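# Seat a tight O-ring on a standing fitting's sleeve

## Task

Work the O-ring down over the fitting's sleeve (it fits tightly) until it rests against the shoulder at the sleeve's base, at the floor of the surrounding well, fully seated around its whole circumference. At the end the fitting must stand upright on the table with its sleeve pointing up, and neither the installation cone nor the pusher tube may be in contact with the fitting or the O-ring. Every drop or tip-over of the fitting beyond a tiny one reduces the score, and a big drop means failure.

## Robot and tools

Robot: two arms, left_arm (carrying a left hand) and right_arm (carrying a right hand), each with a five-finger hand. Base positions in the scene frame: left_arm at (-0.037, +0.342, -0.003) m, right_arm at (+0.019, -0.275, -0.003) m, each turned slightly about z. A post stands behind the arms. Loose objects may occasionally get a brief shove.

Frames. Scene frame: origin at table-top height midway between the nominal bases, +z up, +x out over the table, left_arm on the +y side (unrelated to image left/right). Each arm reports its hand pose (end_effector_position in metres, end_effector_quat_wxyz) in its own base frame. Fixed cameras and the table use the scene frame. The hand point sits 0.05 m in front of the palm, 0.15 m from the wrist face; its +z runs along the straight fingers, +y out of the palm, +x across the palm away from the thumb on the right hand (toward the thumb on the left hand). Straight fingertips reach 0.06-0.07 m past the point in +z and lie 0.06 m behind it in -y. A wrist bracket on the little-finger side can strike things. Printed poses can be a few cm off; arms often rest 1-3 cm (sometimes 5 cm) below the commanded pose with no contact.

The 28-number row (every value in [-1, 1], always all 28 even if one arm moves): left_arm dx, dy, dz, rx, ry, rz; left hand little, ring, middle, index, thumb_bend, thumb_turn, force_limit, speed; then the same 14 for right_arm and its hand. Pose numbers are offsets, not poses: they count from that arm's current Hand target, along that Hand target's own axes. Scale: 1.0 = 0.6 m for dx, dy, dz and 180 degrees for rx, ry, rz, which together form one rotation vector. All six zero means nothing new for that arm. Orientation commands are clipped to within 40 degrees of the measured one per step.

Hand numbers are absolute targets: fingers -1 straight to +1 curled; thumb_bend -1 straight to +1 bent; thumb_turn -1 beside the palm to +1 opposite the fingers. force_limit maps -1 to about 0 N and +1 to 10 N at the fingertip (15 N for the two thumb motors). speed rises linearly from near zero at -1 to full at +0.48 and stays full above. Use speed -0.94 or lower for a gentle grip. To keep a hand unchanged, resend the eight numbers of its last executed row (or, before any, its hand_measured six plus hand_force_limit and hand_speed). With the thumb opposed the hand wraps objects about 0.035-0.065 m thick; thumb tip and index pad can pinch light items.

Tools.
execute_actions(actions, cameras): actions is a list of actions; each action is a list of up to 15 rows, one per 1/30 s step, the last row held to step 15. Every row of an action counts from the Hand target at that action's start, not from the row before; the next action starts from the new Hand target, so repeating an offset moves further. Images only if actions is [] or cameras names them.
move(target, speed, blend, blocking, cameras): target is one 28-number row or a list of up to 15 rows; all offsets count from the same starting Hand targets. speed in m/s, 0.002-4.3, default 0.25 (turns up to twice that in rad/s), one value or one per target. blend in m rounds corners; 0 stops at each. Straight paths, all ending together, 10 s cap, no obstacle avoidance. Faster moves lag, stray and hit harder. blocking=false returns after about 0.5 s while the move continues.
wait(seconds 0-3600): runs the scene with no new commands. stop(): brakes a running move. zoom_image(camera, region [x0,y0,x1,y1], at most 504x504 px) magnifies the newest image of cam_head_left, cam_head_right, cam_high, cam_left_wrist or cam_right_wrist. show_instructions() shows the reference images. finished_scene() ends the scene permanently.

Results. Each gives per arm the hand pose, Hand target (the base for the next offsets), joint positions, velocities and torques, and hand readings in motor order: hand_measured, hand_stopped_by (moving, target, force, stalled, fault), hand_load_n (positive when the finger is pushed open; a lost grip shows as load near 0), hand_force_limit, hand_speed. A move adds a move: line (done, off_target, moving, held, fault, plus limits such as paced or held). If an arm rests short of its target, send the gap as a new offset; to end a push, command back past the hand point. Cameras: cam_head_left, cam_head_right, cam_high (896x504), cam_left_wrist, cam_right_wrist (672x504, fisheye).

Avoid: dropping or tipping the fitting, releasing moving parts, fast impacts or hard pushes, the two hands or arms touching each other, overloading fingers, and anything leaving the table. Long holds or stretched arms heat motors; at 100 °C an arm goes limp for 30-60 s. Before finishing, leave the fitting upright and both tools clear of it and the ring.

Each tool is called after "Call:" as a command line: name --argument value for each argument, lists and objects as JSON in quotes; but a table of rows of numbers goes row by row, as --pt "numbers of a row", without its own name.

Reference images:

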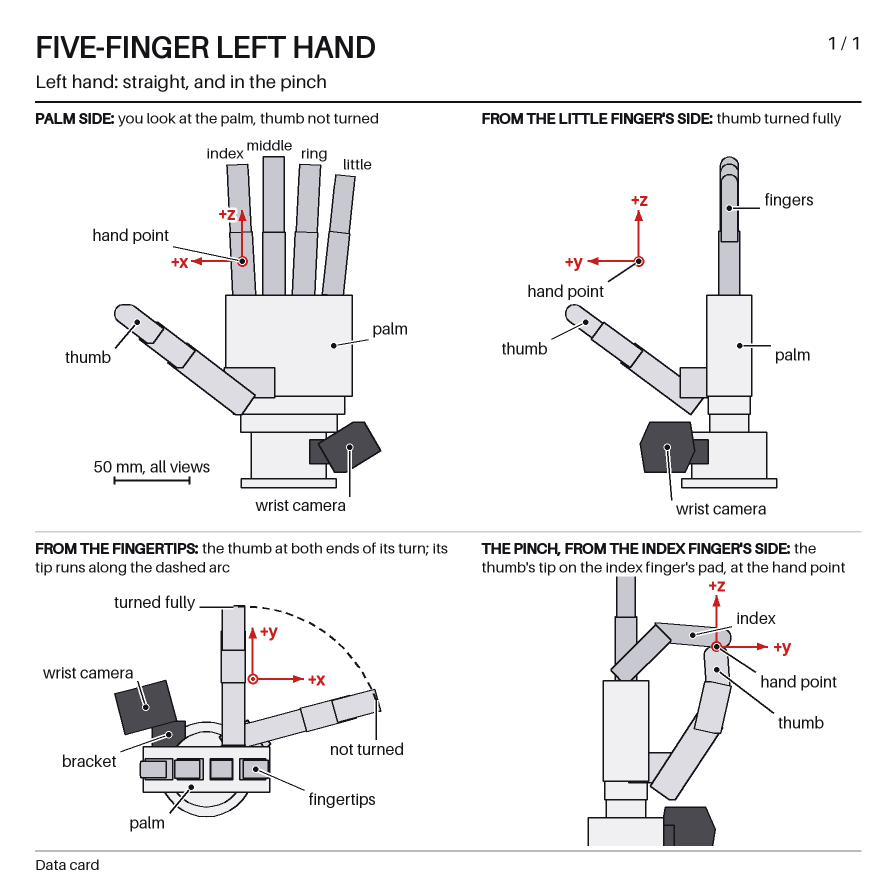

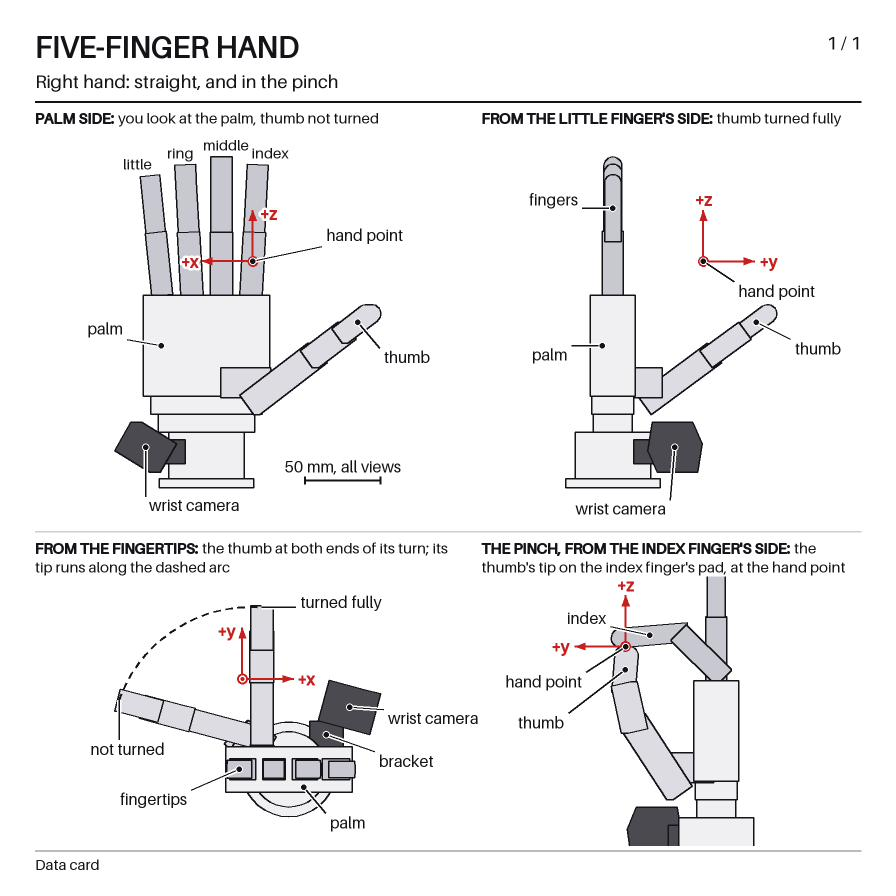

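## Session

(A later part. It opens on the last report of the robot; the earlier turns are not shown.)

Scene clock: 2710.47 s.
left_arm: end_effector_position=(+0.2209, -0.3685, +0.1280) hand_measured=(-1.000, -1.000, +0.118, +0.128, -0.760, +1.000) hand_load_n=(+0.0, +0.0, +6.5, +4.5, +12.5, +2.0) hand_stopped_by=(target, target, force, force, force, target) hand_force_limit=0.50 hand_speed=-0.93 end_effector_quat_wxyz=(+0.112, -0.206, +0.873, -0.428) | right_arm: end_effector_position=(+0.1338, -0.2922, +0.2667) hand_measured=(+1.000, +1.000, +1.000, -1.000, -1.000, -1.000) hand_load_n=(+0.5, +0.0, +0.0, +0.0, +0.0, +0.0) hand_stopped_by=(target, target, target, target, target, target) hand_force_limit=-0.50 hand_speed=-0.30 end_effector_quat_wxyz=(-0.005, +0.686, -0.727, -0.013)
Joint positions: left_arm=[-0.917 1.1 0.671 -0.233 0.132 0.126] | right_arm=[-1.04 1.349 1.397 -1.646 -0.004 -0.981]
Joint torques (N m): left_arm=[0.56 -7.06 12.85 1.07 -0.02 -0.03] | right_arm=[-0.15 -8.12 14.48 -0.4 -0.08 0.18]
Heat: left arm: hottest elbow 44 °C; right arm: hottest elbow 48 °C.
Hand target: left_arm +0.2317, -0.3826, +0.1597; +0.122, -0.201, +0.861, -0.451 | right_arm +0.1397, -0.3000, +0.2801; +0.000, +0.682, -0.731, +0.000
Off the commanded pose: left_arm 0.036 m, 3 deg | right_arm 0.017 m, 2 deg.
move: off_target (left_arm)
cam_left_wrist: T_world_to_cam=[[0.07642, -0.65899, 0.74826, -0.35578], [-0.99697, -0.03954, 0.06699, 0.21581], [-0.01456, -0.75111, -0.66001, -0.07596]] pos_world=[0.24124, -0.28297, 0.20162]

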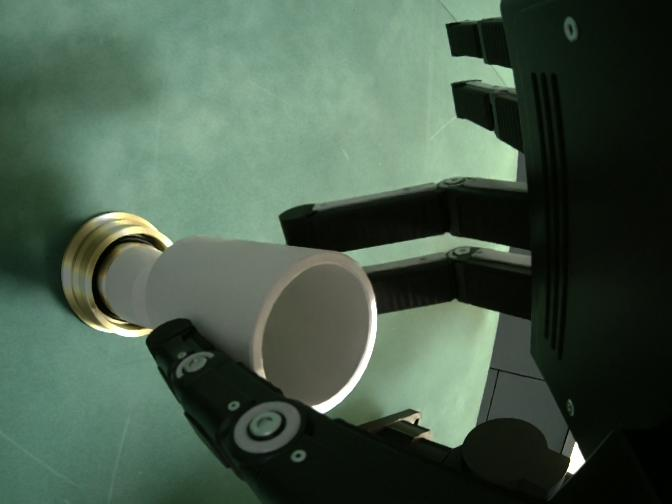

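Call:
move --pt "0.0018 -0.065 -0.049 0 0 0 -1 -1 0.45 0.45 0.05 1 0.5 -0.93 0 0 0 0 0 0 1 1 1 -1 -1 -1 -0.5 -0.3" --speed 0.06 --cameras '["cam_left_wrist", "cam_high", "cam_head_left"]'

Call:
zoom_image --camera "cam_left_wrist" --region '[40, 180, 220, 360]'

Call:
zoom_image --camera "cam_high" --region '[588, 230, 623, 275]'

Call:
zoom_image --camera "cam_head_left" --region '[375, 315, 425, 365]'

Scene clock: 2720.10 s.
left_arm: end_effector_position=(+0.2218, -0.3682, +0.1740) hand_measured=(-1.000, -1.000, +0.118, +0.128, -0.760, +1.000) hand_load_n=(+0.0, +0.0, +7.0, +5.0, +12.5, +1.5) hand_stopped_by=(target, target, force, force, force, target) hand_force_limit=0.50 hand_speed=-0.93 end_effector_quat_wxyz=(+0.113, -0.207, +0.873, -0.426) | right_arm: end_effector_position=(+0.1338, -0.2922, +0.2667) hand_measured=(+1.000, +1.000, +1.000, -1.000, -1.000, -1.000) hand_load_n=(+0.5, +0.0, +0.0, +0.0, +0.0, +0.0) hand_stopped_by=(target, target, target, target, target, target) hand_force_limit=-0.50 hand_speed=-0.30 end_effector_quat_wxyz=(-0.005, +0.686, -0.727, -0.013)
Joint positions: left_arm=[-0.917 1.047 0.766 -0.382 0.127 0.126] | right_arm=[-1.04 1.349 1.397 -1.646 -0.004 -0.981]
Joint torques (N m): left_arm=[0.26 -6.59 13.55 0.96 -0.02 -0.07] | right_arm=[-0.21 -8.47 14.52 -0.18 -0.08 0.18]
Heat: left arm: hottest elbow 46 °C; right arm: hottest elbow 48 °C.
Hand target: left_arm +0.2285, -0.3817, +0.2084; +0.122, -0.201, +0.861, -0.451 | right_arm +0.1397, -0.3000, +0.2801; +0.000, +0.682, -0.731, +0.000
Off the commanded pose: left_arm 0.038 m, 3 deg | right_arm 0.017 m, 2 deg.
move: off_target (left_arm)
cam_left_wrist: T_world_to_cam=[[0.07779, -0.66097, 0.74637, -0.39081], [-0.99691, -0.04334, 0.06552, 0.21239], [-0.01096, -0.74916, -0.6623, -0.04508]] pos_world=[0.24164, -0.28288, 0.24792]
Images, in order (width x height): cam_head_left 896x504, cam_high 896x504, cam_left_wrist 672x504.

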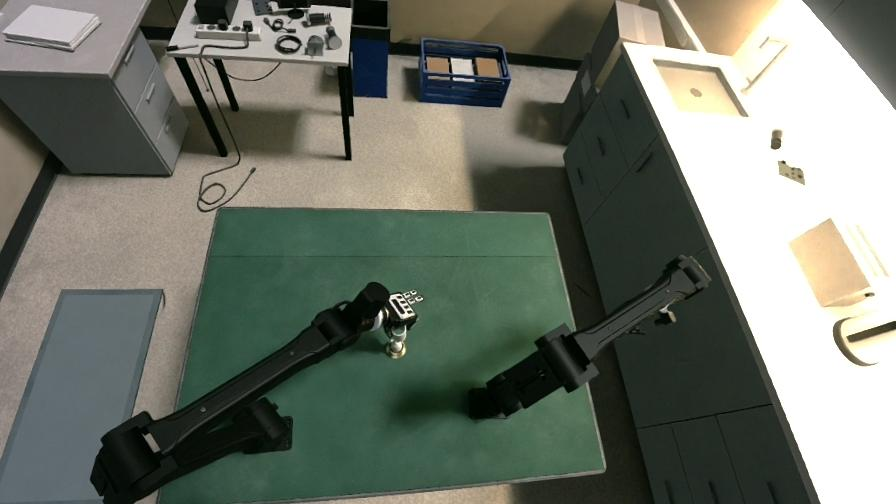

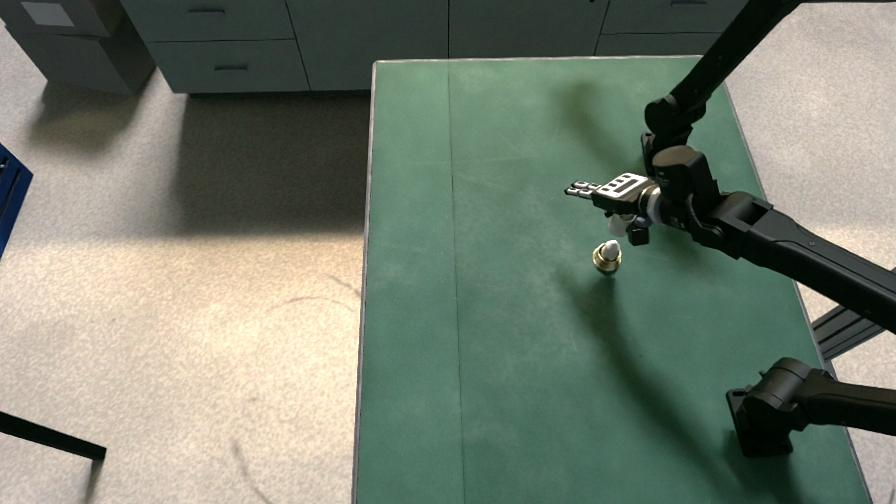

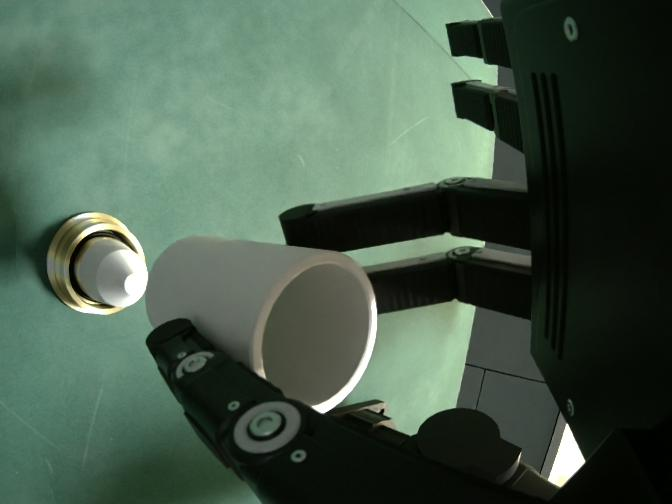

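Scaled by 2.800 from the camera's image (finer frame: 960x720).

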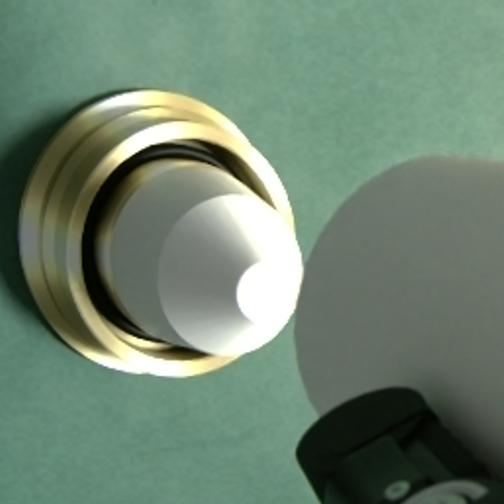

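Scaled by 11.200 from the camera's image (finer frame: 1280x720).

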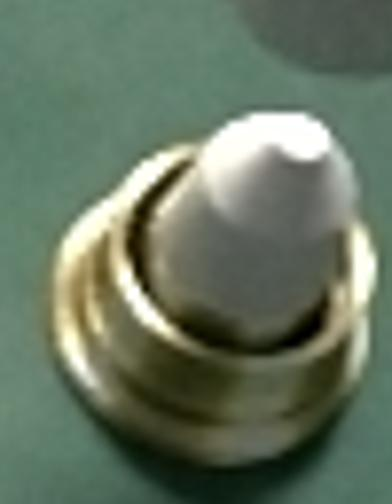

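Scaled by 10.080 from the camera's image (finer frame: 1280x720).

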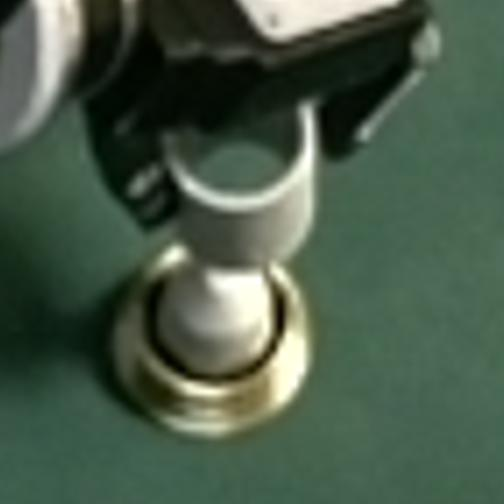

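Call:
zoom_image --camera "cam_left_wrist" --region '[44, 205, 154, 325]'

Scaled by 4.200 from the camera's image (finer frame: 960x720).

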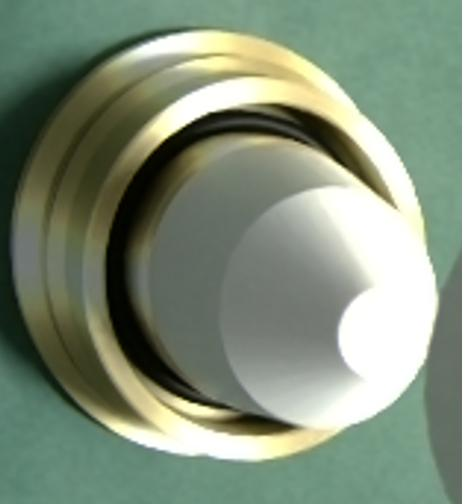

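Call:
zoom_image --camera "cam_left_wrist" --region '[95, 215, 145, 265]'

Call:
zoom_image --camera "cam_left_wrist" --region '[60, 270, 120, 330]'

Scaled by 10.080 from the camera's image (finer frame: 960x720).

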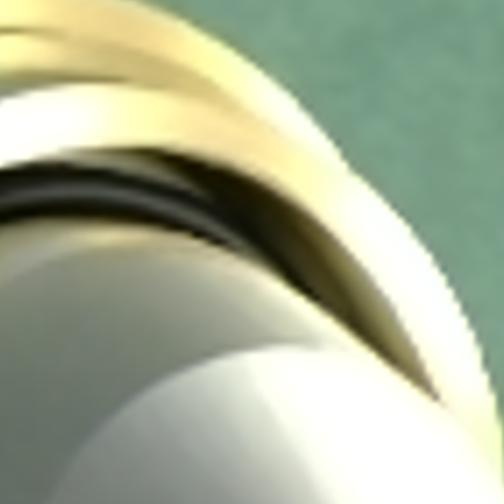

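Scaled by 8.400 from the camera's image (finer frame: 960x720).

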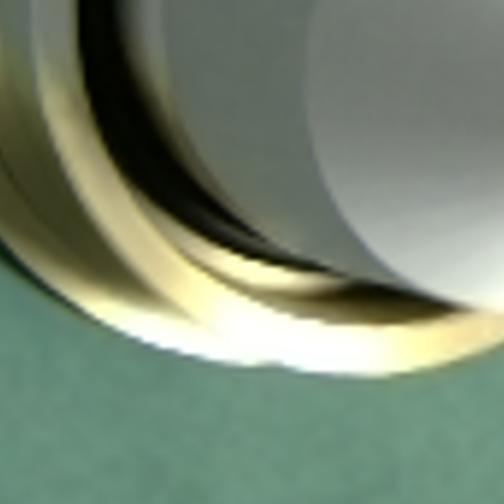

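Call:
move --pt "-0.0038 0.1008 0.0310 -0.0333 0.0011 -0.0084 -1 -1 0.45 0.45 0.05 1 0.5 -0.93 0 0 0 0 0 0 1 1 1 -1 -1 -1 -0.5 -0.3" --speed 0.06 --cameras '["cam_left_wrist", "cam_high", "cam_head_left", "cam_head_right"]'

Call:
zoom_image --camera "cam_left_wrist" --region '[40, 180, 400, 420]'

Call:
zoom_image --camera "cam_high" --region '[585, 215, 630, 275]'

Call:
zoom_image --camera "cam_head_left" --region '[375, 315, 425, 365]'

Call:
zoom_image --camera "cam_head_right" --region '[380, 310, 430, 360]'

Scene clock: 2856.33 s.
left_arm: end_effector_position=(+0.2189, -0.3634, +0.1499) hand_measured=(-1.000, -1.000, +0.118, +0.128, -0.760, +1.000) hand_load_n=(+0.0, +0.0, +7.0, +4.5, +13.0, +1.5) hand_stopped_by=(target, target, force, force, force, target) hand_force_limit=0.50 hand_speed=-0.93 end_effector_quat_wxyz=(+0.104, -0.212, +0.884, -0.404) | right_arm: end_effector_position=(+0.1338, -0.2922, +0.2667) hand_measured=(+1.000, +1.000, +1.000, -1.000, -1.000, -1.000) hand_load_n=(+0.0, +0.5, +0.0, +0.0, +0.0, +0.0) hand_stopped_by=(target, target, target, target, target, target) hand_force_limit=-0.50 hand_speed=-0.30 end_effector_quat_wxyz=(-0.005, +0.686, -0.727, -0.013)
Joint positions: left_arm=[-0.915 1.081 0.746 -0.382 0.127 0.126] | right_arm=[-1.04 1.349 1.397 -1.646 -0.004 -0.981]
Joint torques (N m): left_arm=[1.61 -5.66 8.42 1.88 0.17 -0.07] | right_arm=[0.03 -8.35 14.63 -0.36 -0.1 0.17]
Heat: left arm: hottest elbow 53 °C; right arm: hottest elbow 48 °C.
Hand target: left_arm +0.2235, -0.3632, +0.1481; +0.104, -0.218, +0.881, -0.407 | right_arm +0.1397, -0.3000, +0.2801; +0.000, +0.682, -0.731, +0.000
Off the commanded pose: left_arm 0.005 m, 1 deg | right_arm 0.017 m, 2 deg.
move: done
cam_left_wrist: T_world_to_cam=[[0.10269, -0.69194, 0.71461, -0.38142], [-0.9942, -0.04826, 0.09614, 0.2044], [-0.03204, -0.72034, -0.69288, -0.03785]] pos_world=[0.24117, -0.28132, 0.22669]
Images, in order (width x height): cam_head_left 896x504, cam_head_right 896x504, cam_high 896x504, cam_left_wrist 672x504.

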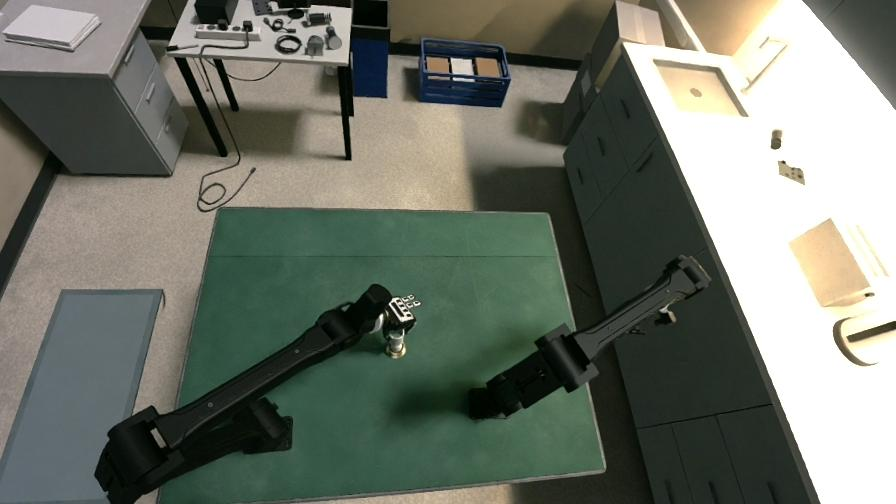

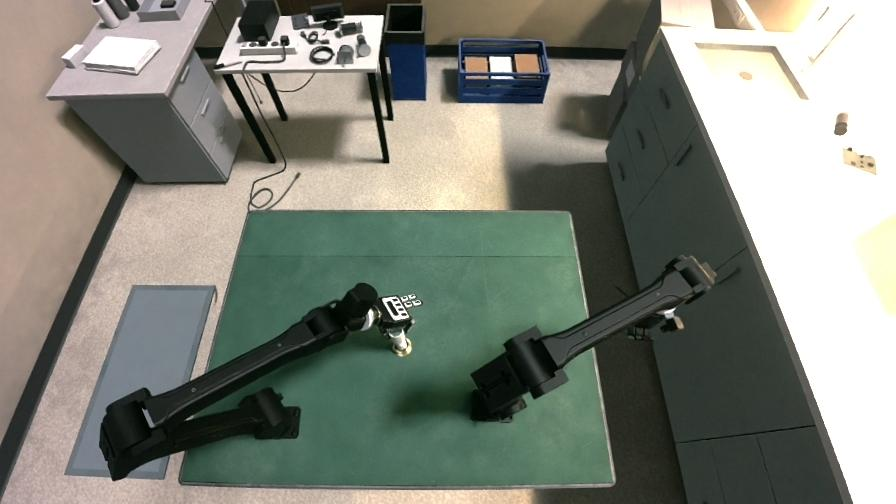

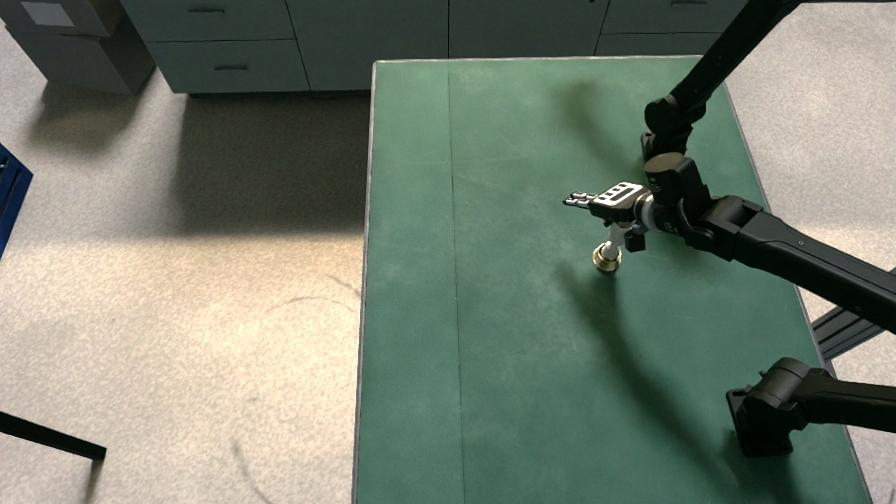

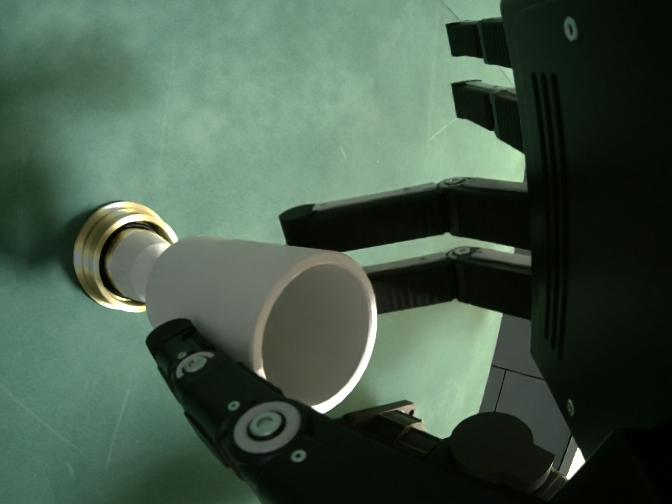

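Scaled by 1.400 from the camera's image (finer frame: 960x720).

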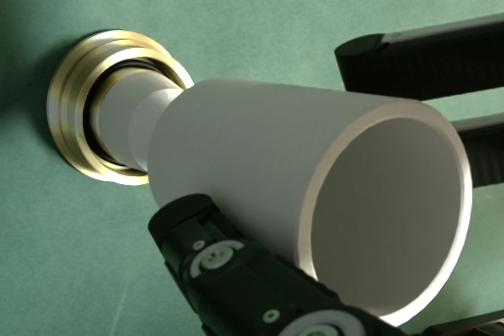

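Scaled by 8.400 from the camera's image (finer frame: 1280x720).

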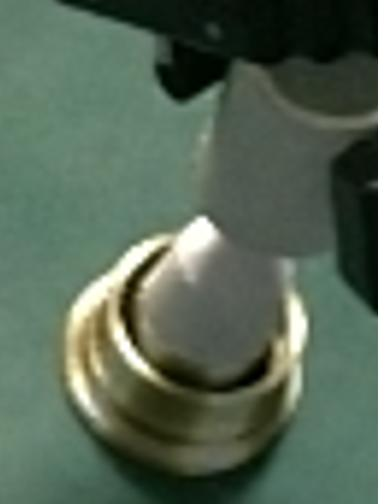

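Scaled by 10.080 from the camera's image (finer frame: 1280x720).

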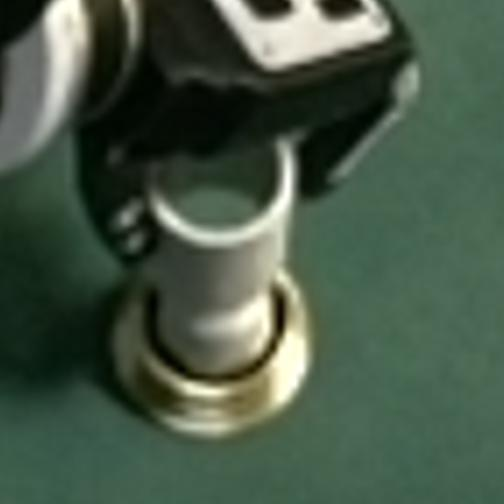

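Scaled by 10.080 from the camera's image (finer frame: 1280x720).

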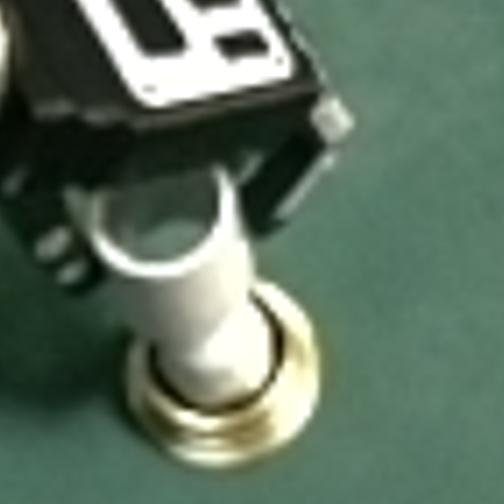

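Call:
move --pt "0.0077 0.0103 0.0083 0.001 -0.0175 0.0198 -1 -1 0.45 0.45 0.05 1 0.5 -0.93 0 0 0 0 0 0 1 1 1 -1 -1 -1 -0.5 -0.3" --speed 0.06 --cameras '["cam_left_wrist", "cam_high", "cam_head_left", "cam_head_right"]'

Call:
zoom_image --camera "cam_high" --region '[585, 215, 630, 275]'

Call:
zoom_image --camera "cam_head_left" --region '[375, 315, 425, 365]'

Call:
zoom_image --camera "cam_head_right" --region '[380, 310, 430, 360]'

Scene clock: 2882.90 s.
left_arm: end_effector_position=(+0.2209, -0.3599, +0.1396) hand_measured=(-1.000, -1.000, +0.118, +0.128, -0.760, +1.000) hand_load_n=(+0.0, +0.0, +7.0, +5.0, +12.5, +1.5) hand_stopped_by=(target, target, force, force, force, target) hand_force_limit=0.50 hand_speed=-0.93 end_effector_quat_wxyz=(+0.137, -0.217, +0.884, -0.391) | right_arm: end_effector_position=(+0.1338, -0.2922, +0.2667) hand_measured=(+1.000, +1.000, +1.000, -1.000, -1.000, -1.000) hand_load_n=(+0.0, +0.0, +0.0, +0.0, +0.0, +0.0) hand_stopped_by=(target, target, target, target, target, target) hand_force_limit=-0.50 hand_speed=-0.30 end_effector_quat_wxyz=(-0.005, +0.686, -0.727, -0.013)
Joint positions: left_arm=[-0.949 1.081 0.725 -0.362 0.034 0.126] | right_arm=[-1.04 1.349 1.397 -1.646 -0.004 -0.981]
Joint torques (N m): left_arm=[0.44 -6.07 8.21 2.35 -0.06 0.16] | right_arm=[-0.03 -8.06 14.57 -0.36 -0.08 0.19]
Heat: left arm: hottest elbow 47 °C; right arm: hottest elbow 48 °C.
Hand target: left_arm +0.2194, -0.3652, +0.1401; +0.141, -0.201, +0.883, -0.399 | right_arm +0.1397, -0.3000, +0.2801; +0.000, +0.682, -0.731, +0.000
Off the commanded pose: left_arm 0.006 m, 2 deg | right_arm 0.017 m, 2 deg.
move: done
cam_left_wrist: T_world_to_cam=[[0.09452, -0.71498, 0.69273, -0.37517], [-0.99512, -0.08764, 0.04533, 0.20062], [0.0283, -0.69364, -0.71977, -0.04229]] pos_world=[0.2363, -0.27999, 0.22036]
Images, in order (width x height): cam_head_left 896x504, cam_head_right 896x504, cam_high 896x504, cam_left_wrist 672x504.

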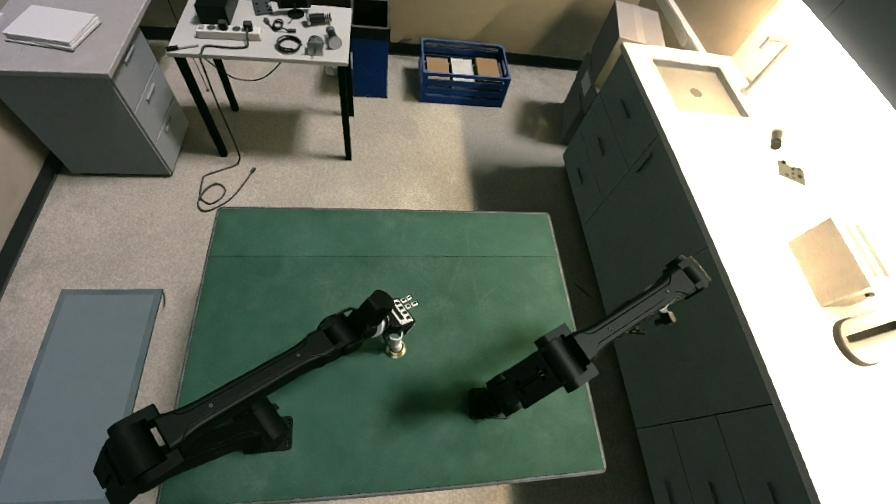

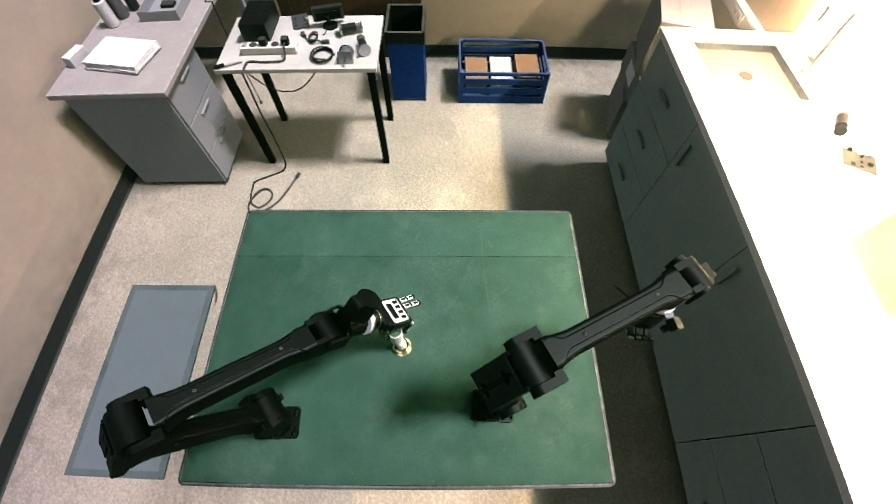

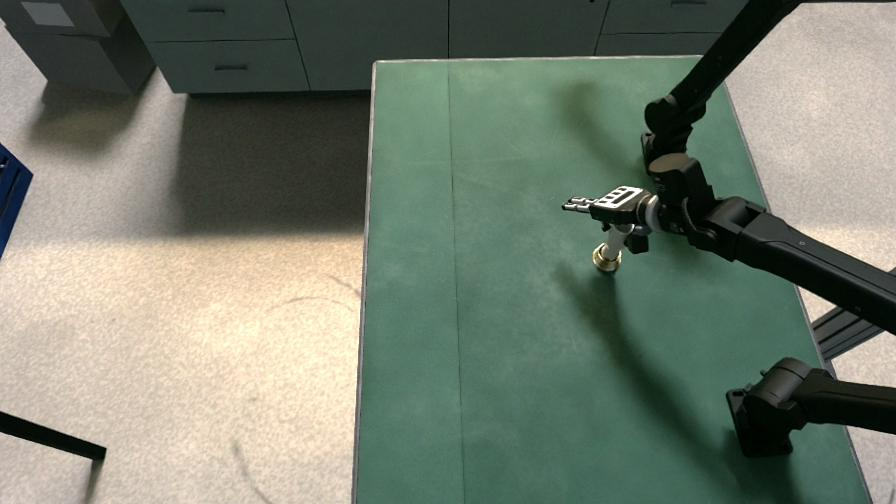

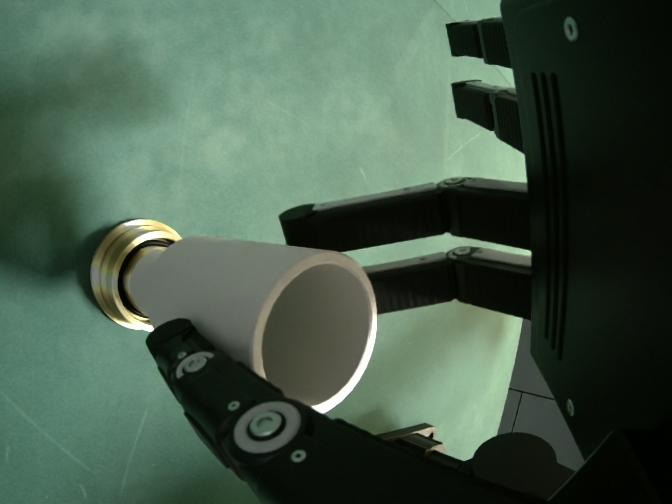

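Scaled by 8.400 from the camera's image (finer frame: 1280x720).

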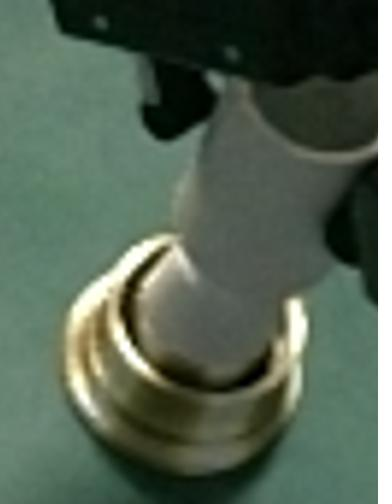

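Scaled by 10.080 from the camera's image (finer frame: 1280x720).

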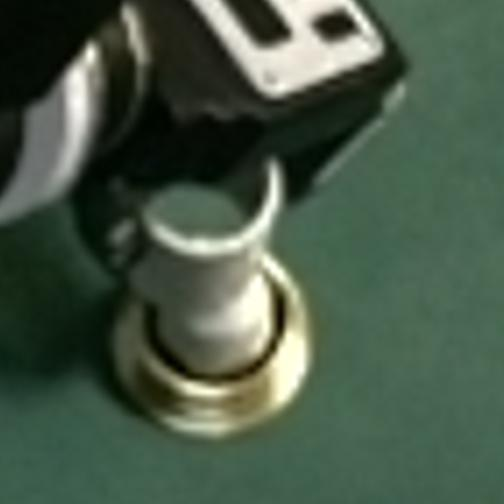

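Scaled by 10.080 from the camera's image (finer frame: 1280x720).

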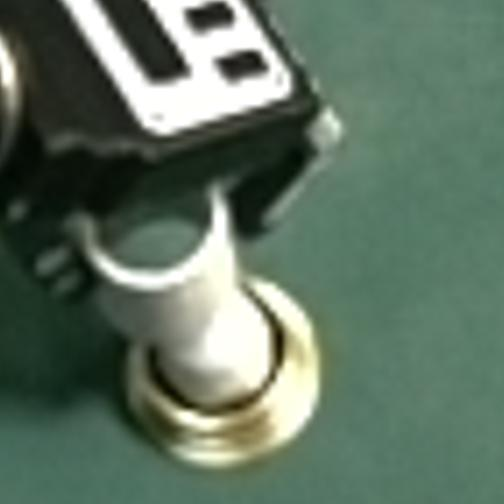

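Call:
move --pt "0.0135 0.0123 0.0145 0.0039 -0.005 0.0054 -1 -1 0.45 0.45 0.05 1 0.5 -0.93 0 0 0 0 0 0 1 1 1 -1 -1 -1 -0.5 -0.3" --speed 0.06 --cameras '["cam_left_wrist", "cam_high", "cam_head_left", "cam_head_right"]'

Call:
zoom_image --camera "cam_high" --region '[585, 215, 630, 275]'

Call:
zoom_image --camera "cam_head_left" --region '[375, 315, 425, 365]'

Call:
zoom_image --camera "cam_head_right" --region '[380, 310, 430, 360]'

Call:
zoom_image --camera "cam_left_wrist" --region '[40, 180, 400, 420]'

Scene clock: 2907.43 s.
left_arm: end_effector_position=(+0.2099, -0.3677, +0.1297) hand_measured=(-1.000, -1.000, +0.118, +0.128, -0.760, +1.000) hand_load_n=(+0.0, +0.0, +7.0, +4.5, +12.5, +1.5) hand_stopped_by=(target, target, force, force, force, target) hand_force_limit=0.50 hand_speed=-0.93 end_effector_quat_wxyz=(+0.144, -0.202, +0.884, -0.397) | right_arm: end_effector_position=(+0.1338, -0.2922, +0.2667) hand_measured=(+1.000, +1.000, +1.000, -1.000, -1.000, -1.000) hand_load_n=(+0.0, +0.0, +0.5, +0.0, +0.0, +0.0) hand_stopped_by=(target, target, target, target, target, target) hand_force_limit=-0.50 hand_speed=-0.30 end_effector_quat_wxyz=(-0.005, +0.686, -0.727, -0.013)
Joint positions: left_arm=[-0.995 1.086 0.693 -0.305 0.003 0.126] | right_arm=[-1.04 1.349 1.397 -1.646 -0.004 -0.981]
Joint torques (N m): left_arm=[0.44 -5.66 8.17 2.37 -0.08 0.11] | right_arm=[-0.32 -8.53 14.45 -0.49 -0.05 0.18]
Heat: left arm: hottest elbow 45 °C; right arm: hottest elbow 48 °C.
Hand target: left_arm +0.2140, -0.3702, +0.1282; +0.152, -0.196, +0.881, -0.402 | right_arm +0.1397, -0.3000, +0.2801; +0.000, +0.682, -0.731, +0.000
Off the commanded pose: left_arm 0.005 m, 1 deg | right_arm 0.017 m, 2 deg.
move: done
cam_left_wrist: T_world_to_cam=[[0.05896, -0.71306, 0.69862, -0.36554], [-0.99774, -0.06479, 0.01807, 0.20198], [0.03238, -0.6981, -0.71527, -0.05758]] pos_world=[0.22494, -0.28776, 0.21054]
Images, in order (width x height): cam_head_left 896x504, cam_head_right 896x504, cam_high 896x504, cam_left_wrist 672x504.

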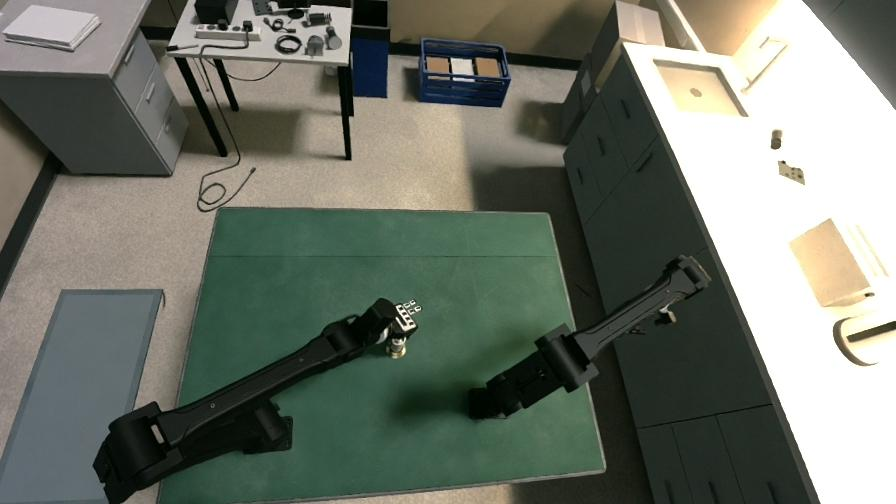

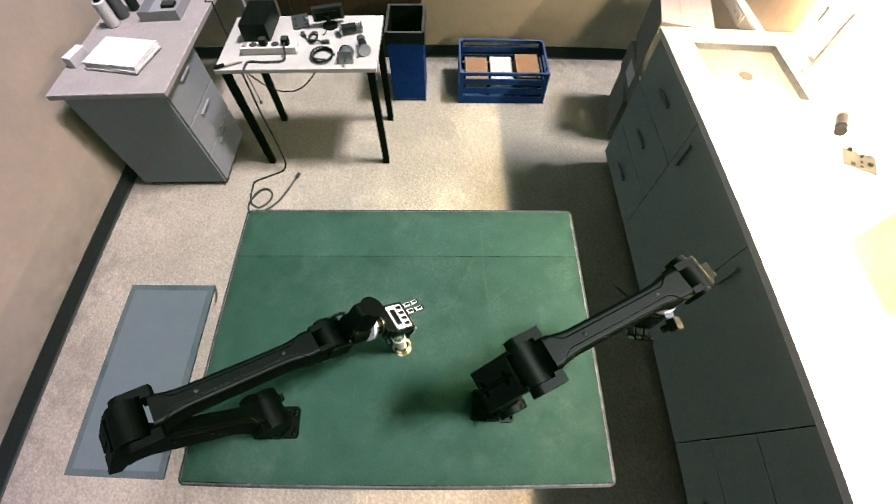

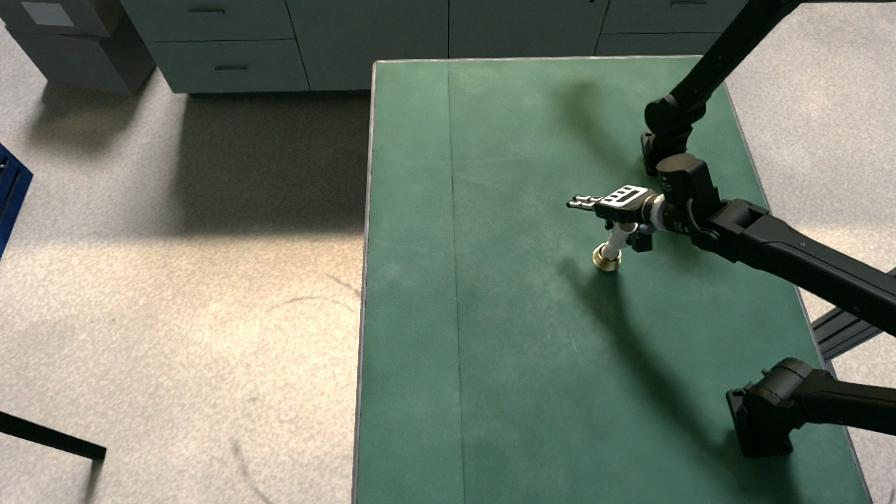

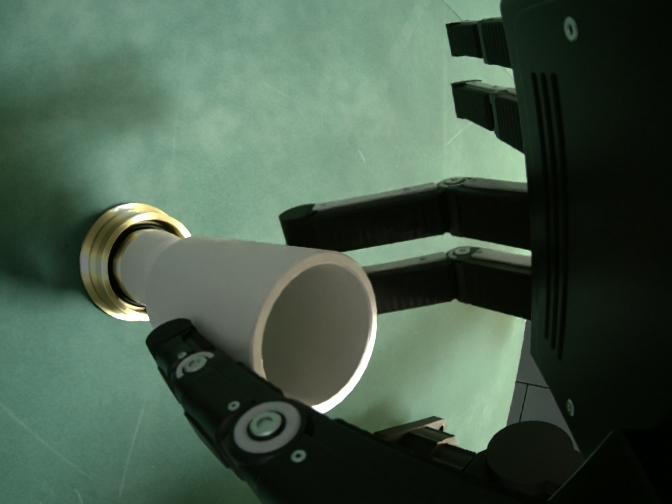

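Scaled by 8.400 from the camera's image (finer frame: 1280x720).

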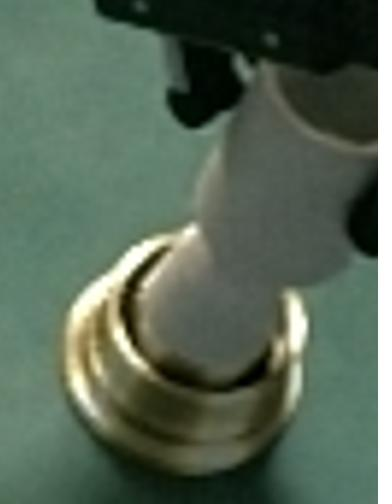

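Scaled by 10.080 from the camera's image (finer frame: 1280x720).

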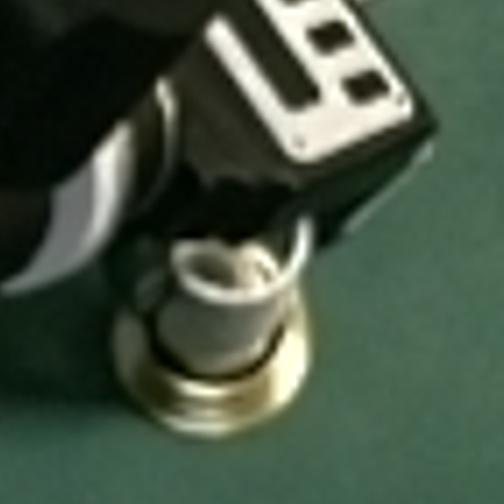

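Scaled by 10.080 from the camera's image (finer frame: 1280x720).

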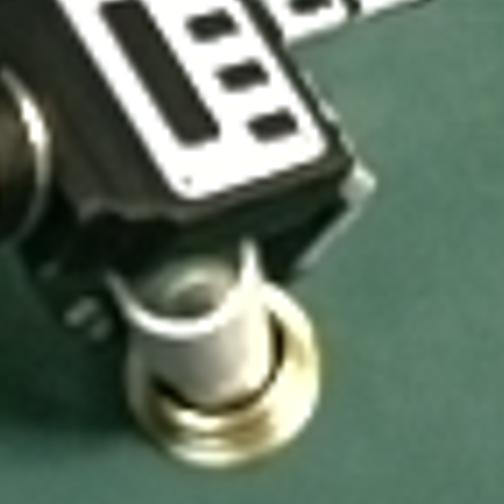

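Scaled by 1.400 from the camera's image (finer frame: 960x720).

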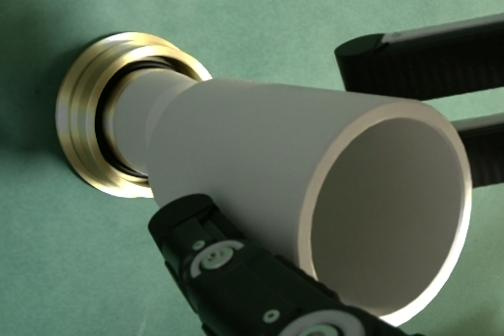

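Call:
move --pt "-0.0233 0.0041 -0.0009 0 0 0 -1 -1 0.45 0.45 0.05 1 0.5 -0.93 0 0 0 0 0 0 1 1 1 -1 -1 -1 -0.5 -0.3" --speed 0.03

Scene clock: 2922.83 s.
left_arm: end_effector_position=(+0.2217, -0.3602, +0.1297) hand_measured=(-1.000, -1.000, +0.118, +0.128, -0.760, +1.000) hand_load_n=(+0.0, +0.0, +7.0, +4.5, +12.5, +1.5) hand_stopped_by=(target, target, force, force, force, target) hand_force_limit=0.50 hand_speed=-0.93 end_effector_quat_wxyz=(+0.148, -0.205, +0.883, -0.396) | right_arm: end_effector_position=(+0.1338, -0.2922, +0.2667) hand_measured=(+1.000, +1.000, +1.000, -1.000, -1.000, -1.000) hand_load_n=(+0.0, +0.5, +0.5, +0.0, -0.5, +0.0) hand_stopped_by=(target, target, target, target, target, target) hand_force_limit=-0.50 hand_speed=-0.30 end_effector_quat_wxyz=(-0.005, +0.686, -0.727, -0.013)
Joint positions: left_arm=[-0.957 1.086 0.693 -0.305 0.021 0.147] | right_arm=[-1.04 1.349 1.397 -1.646 -0.004 -0.981]
Joint torques (N m): left_arm=[1.67 -5.6 8.12 2.35 0.15 0.16] | right_arm=[-0.03 -8.12 14.46 -0.43 -0.07 0.17]
Heat: left arm: hottest elbow 45 °C; right arm: hottest elbow 48 °C.
Hand target: left_arm +0.2255, -0.3618, +0.1282; +0.152, -0.196, +0.881, -0.402 | right_arm +0.1397, -0.3000, +0.2801; +0.000, +0.682, -0.731, +0.000
Off the commanded pose: left_arm 0.004 m, 1 deg | right_arm 0.017 m, 2 deg.
move: done


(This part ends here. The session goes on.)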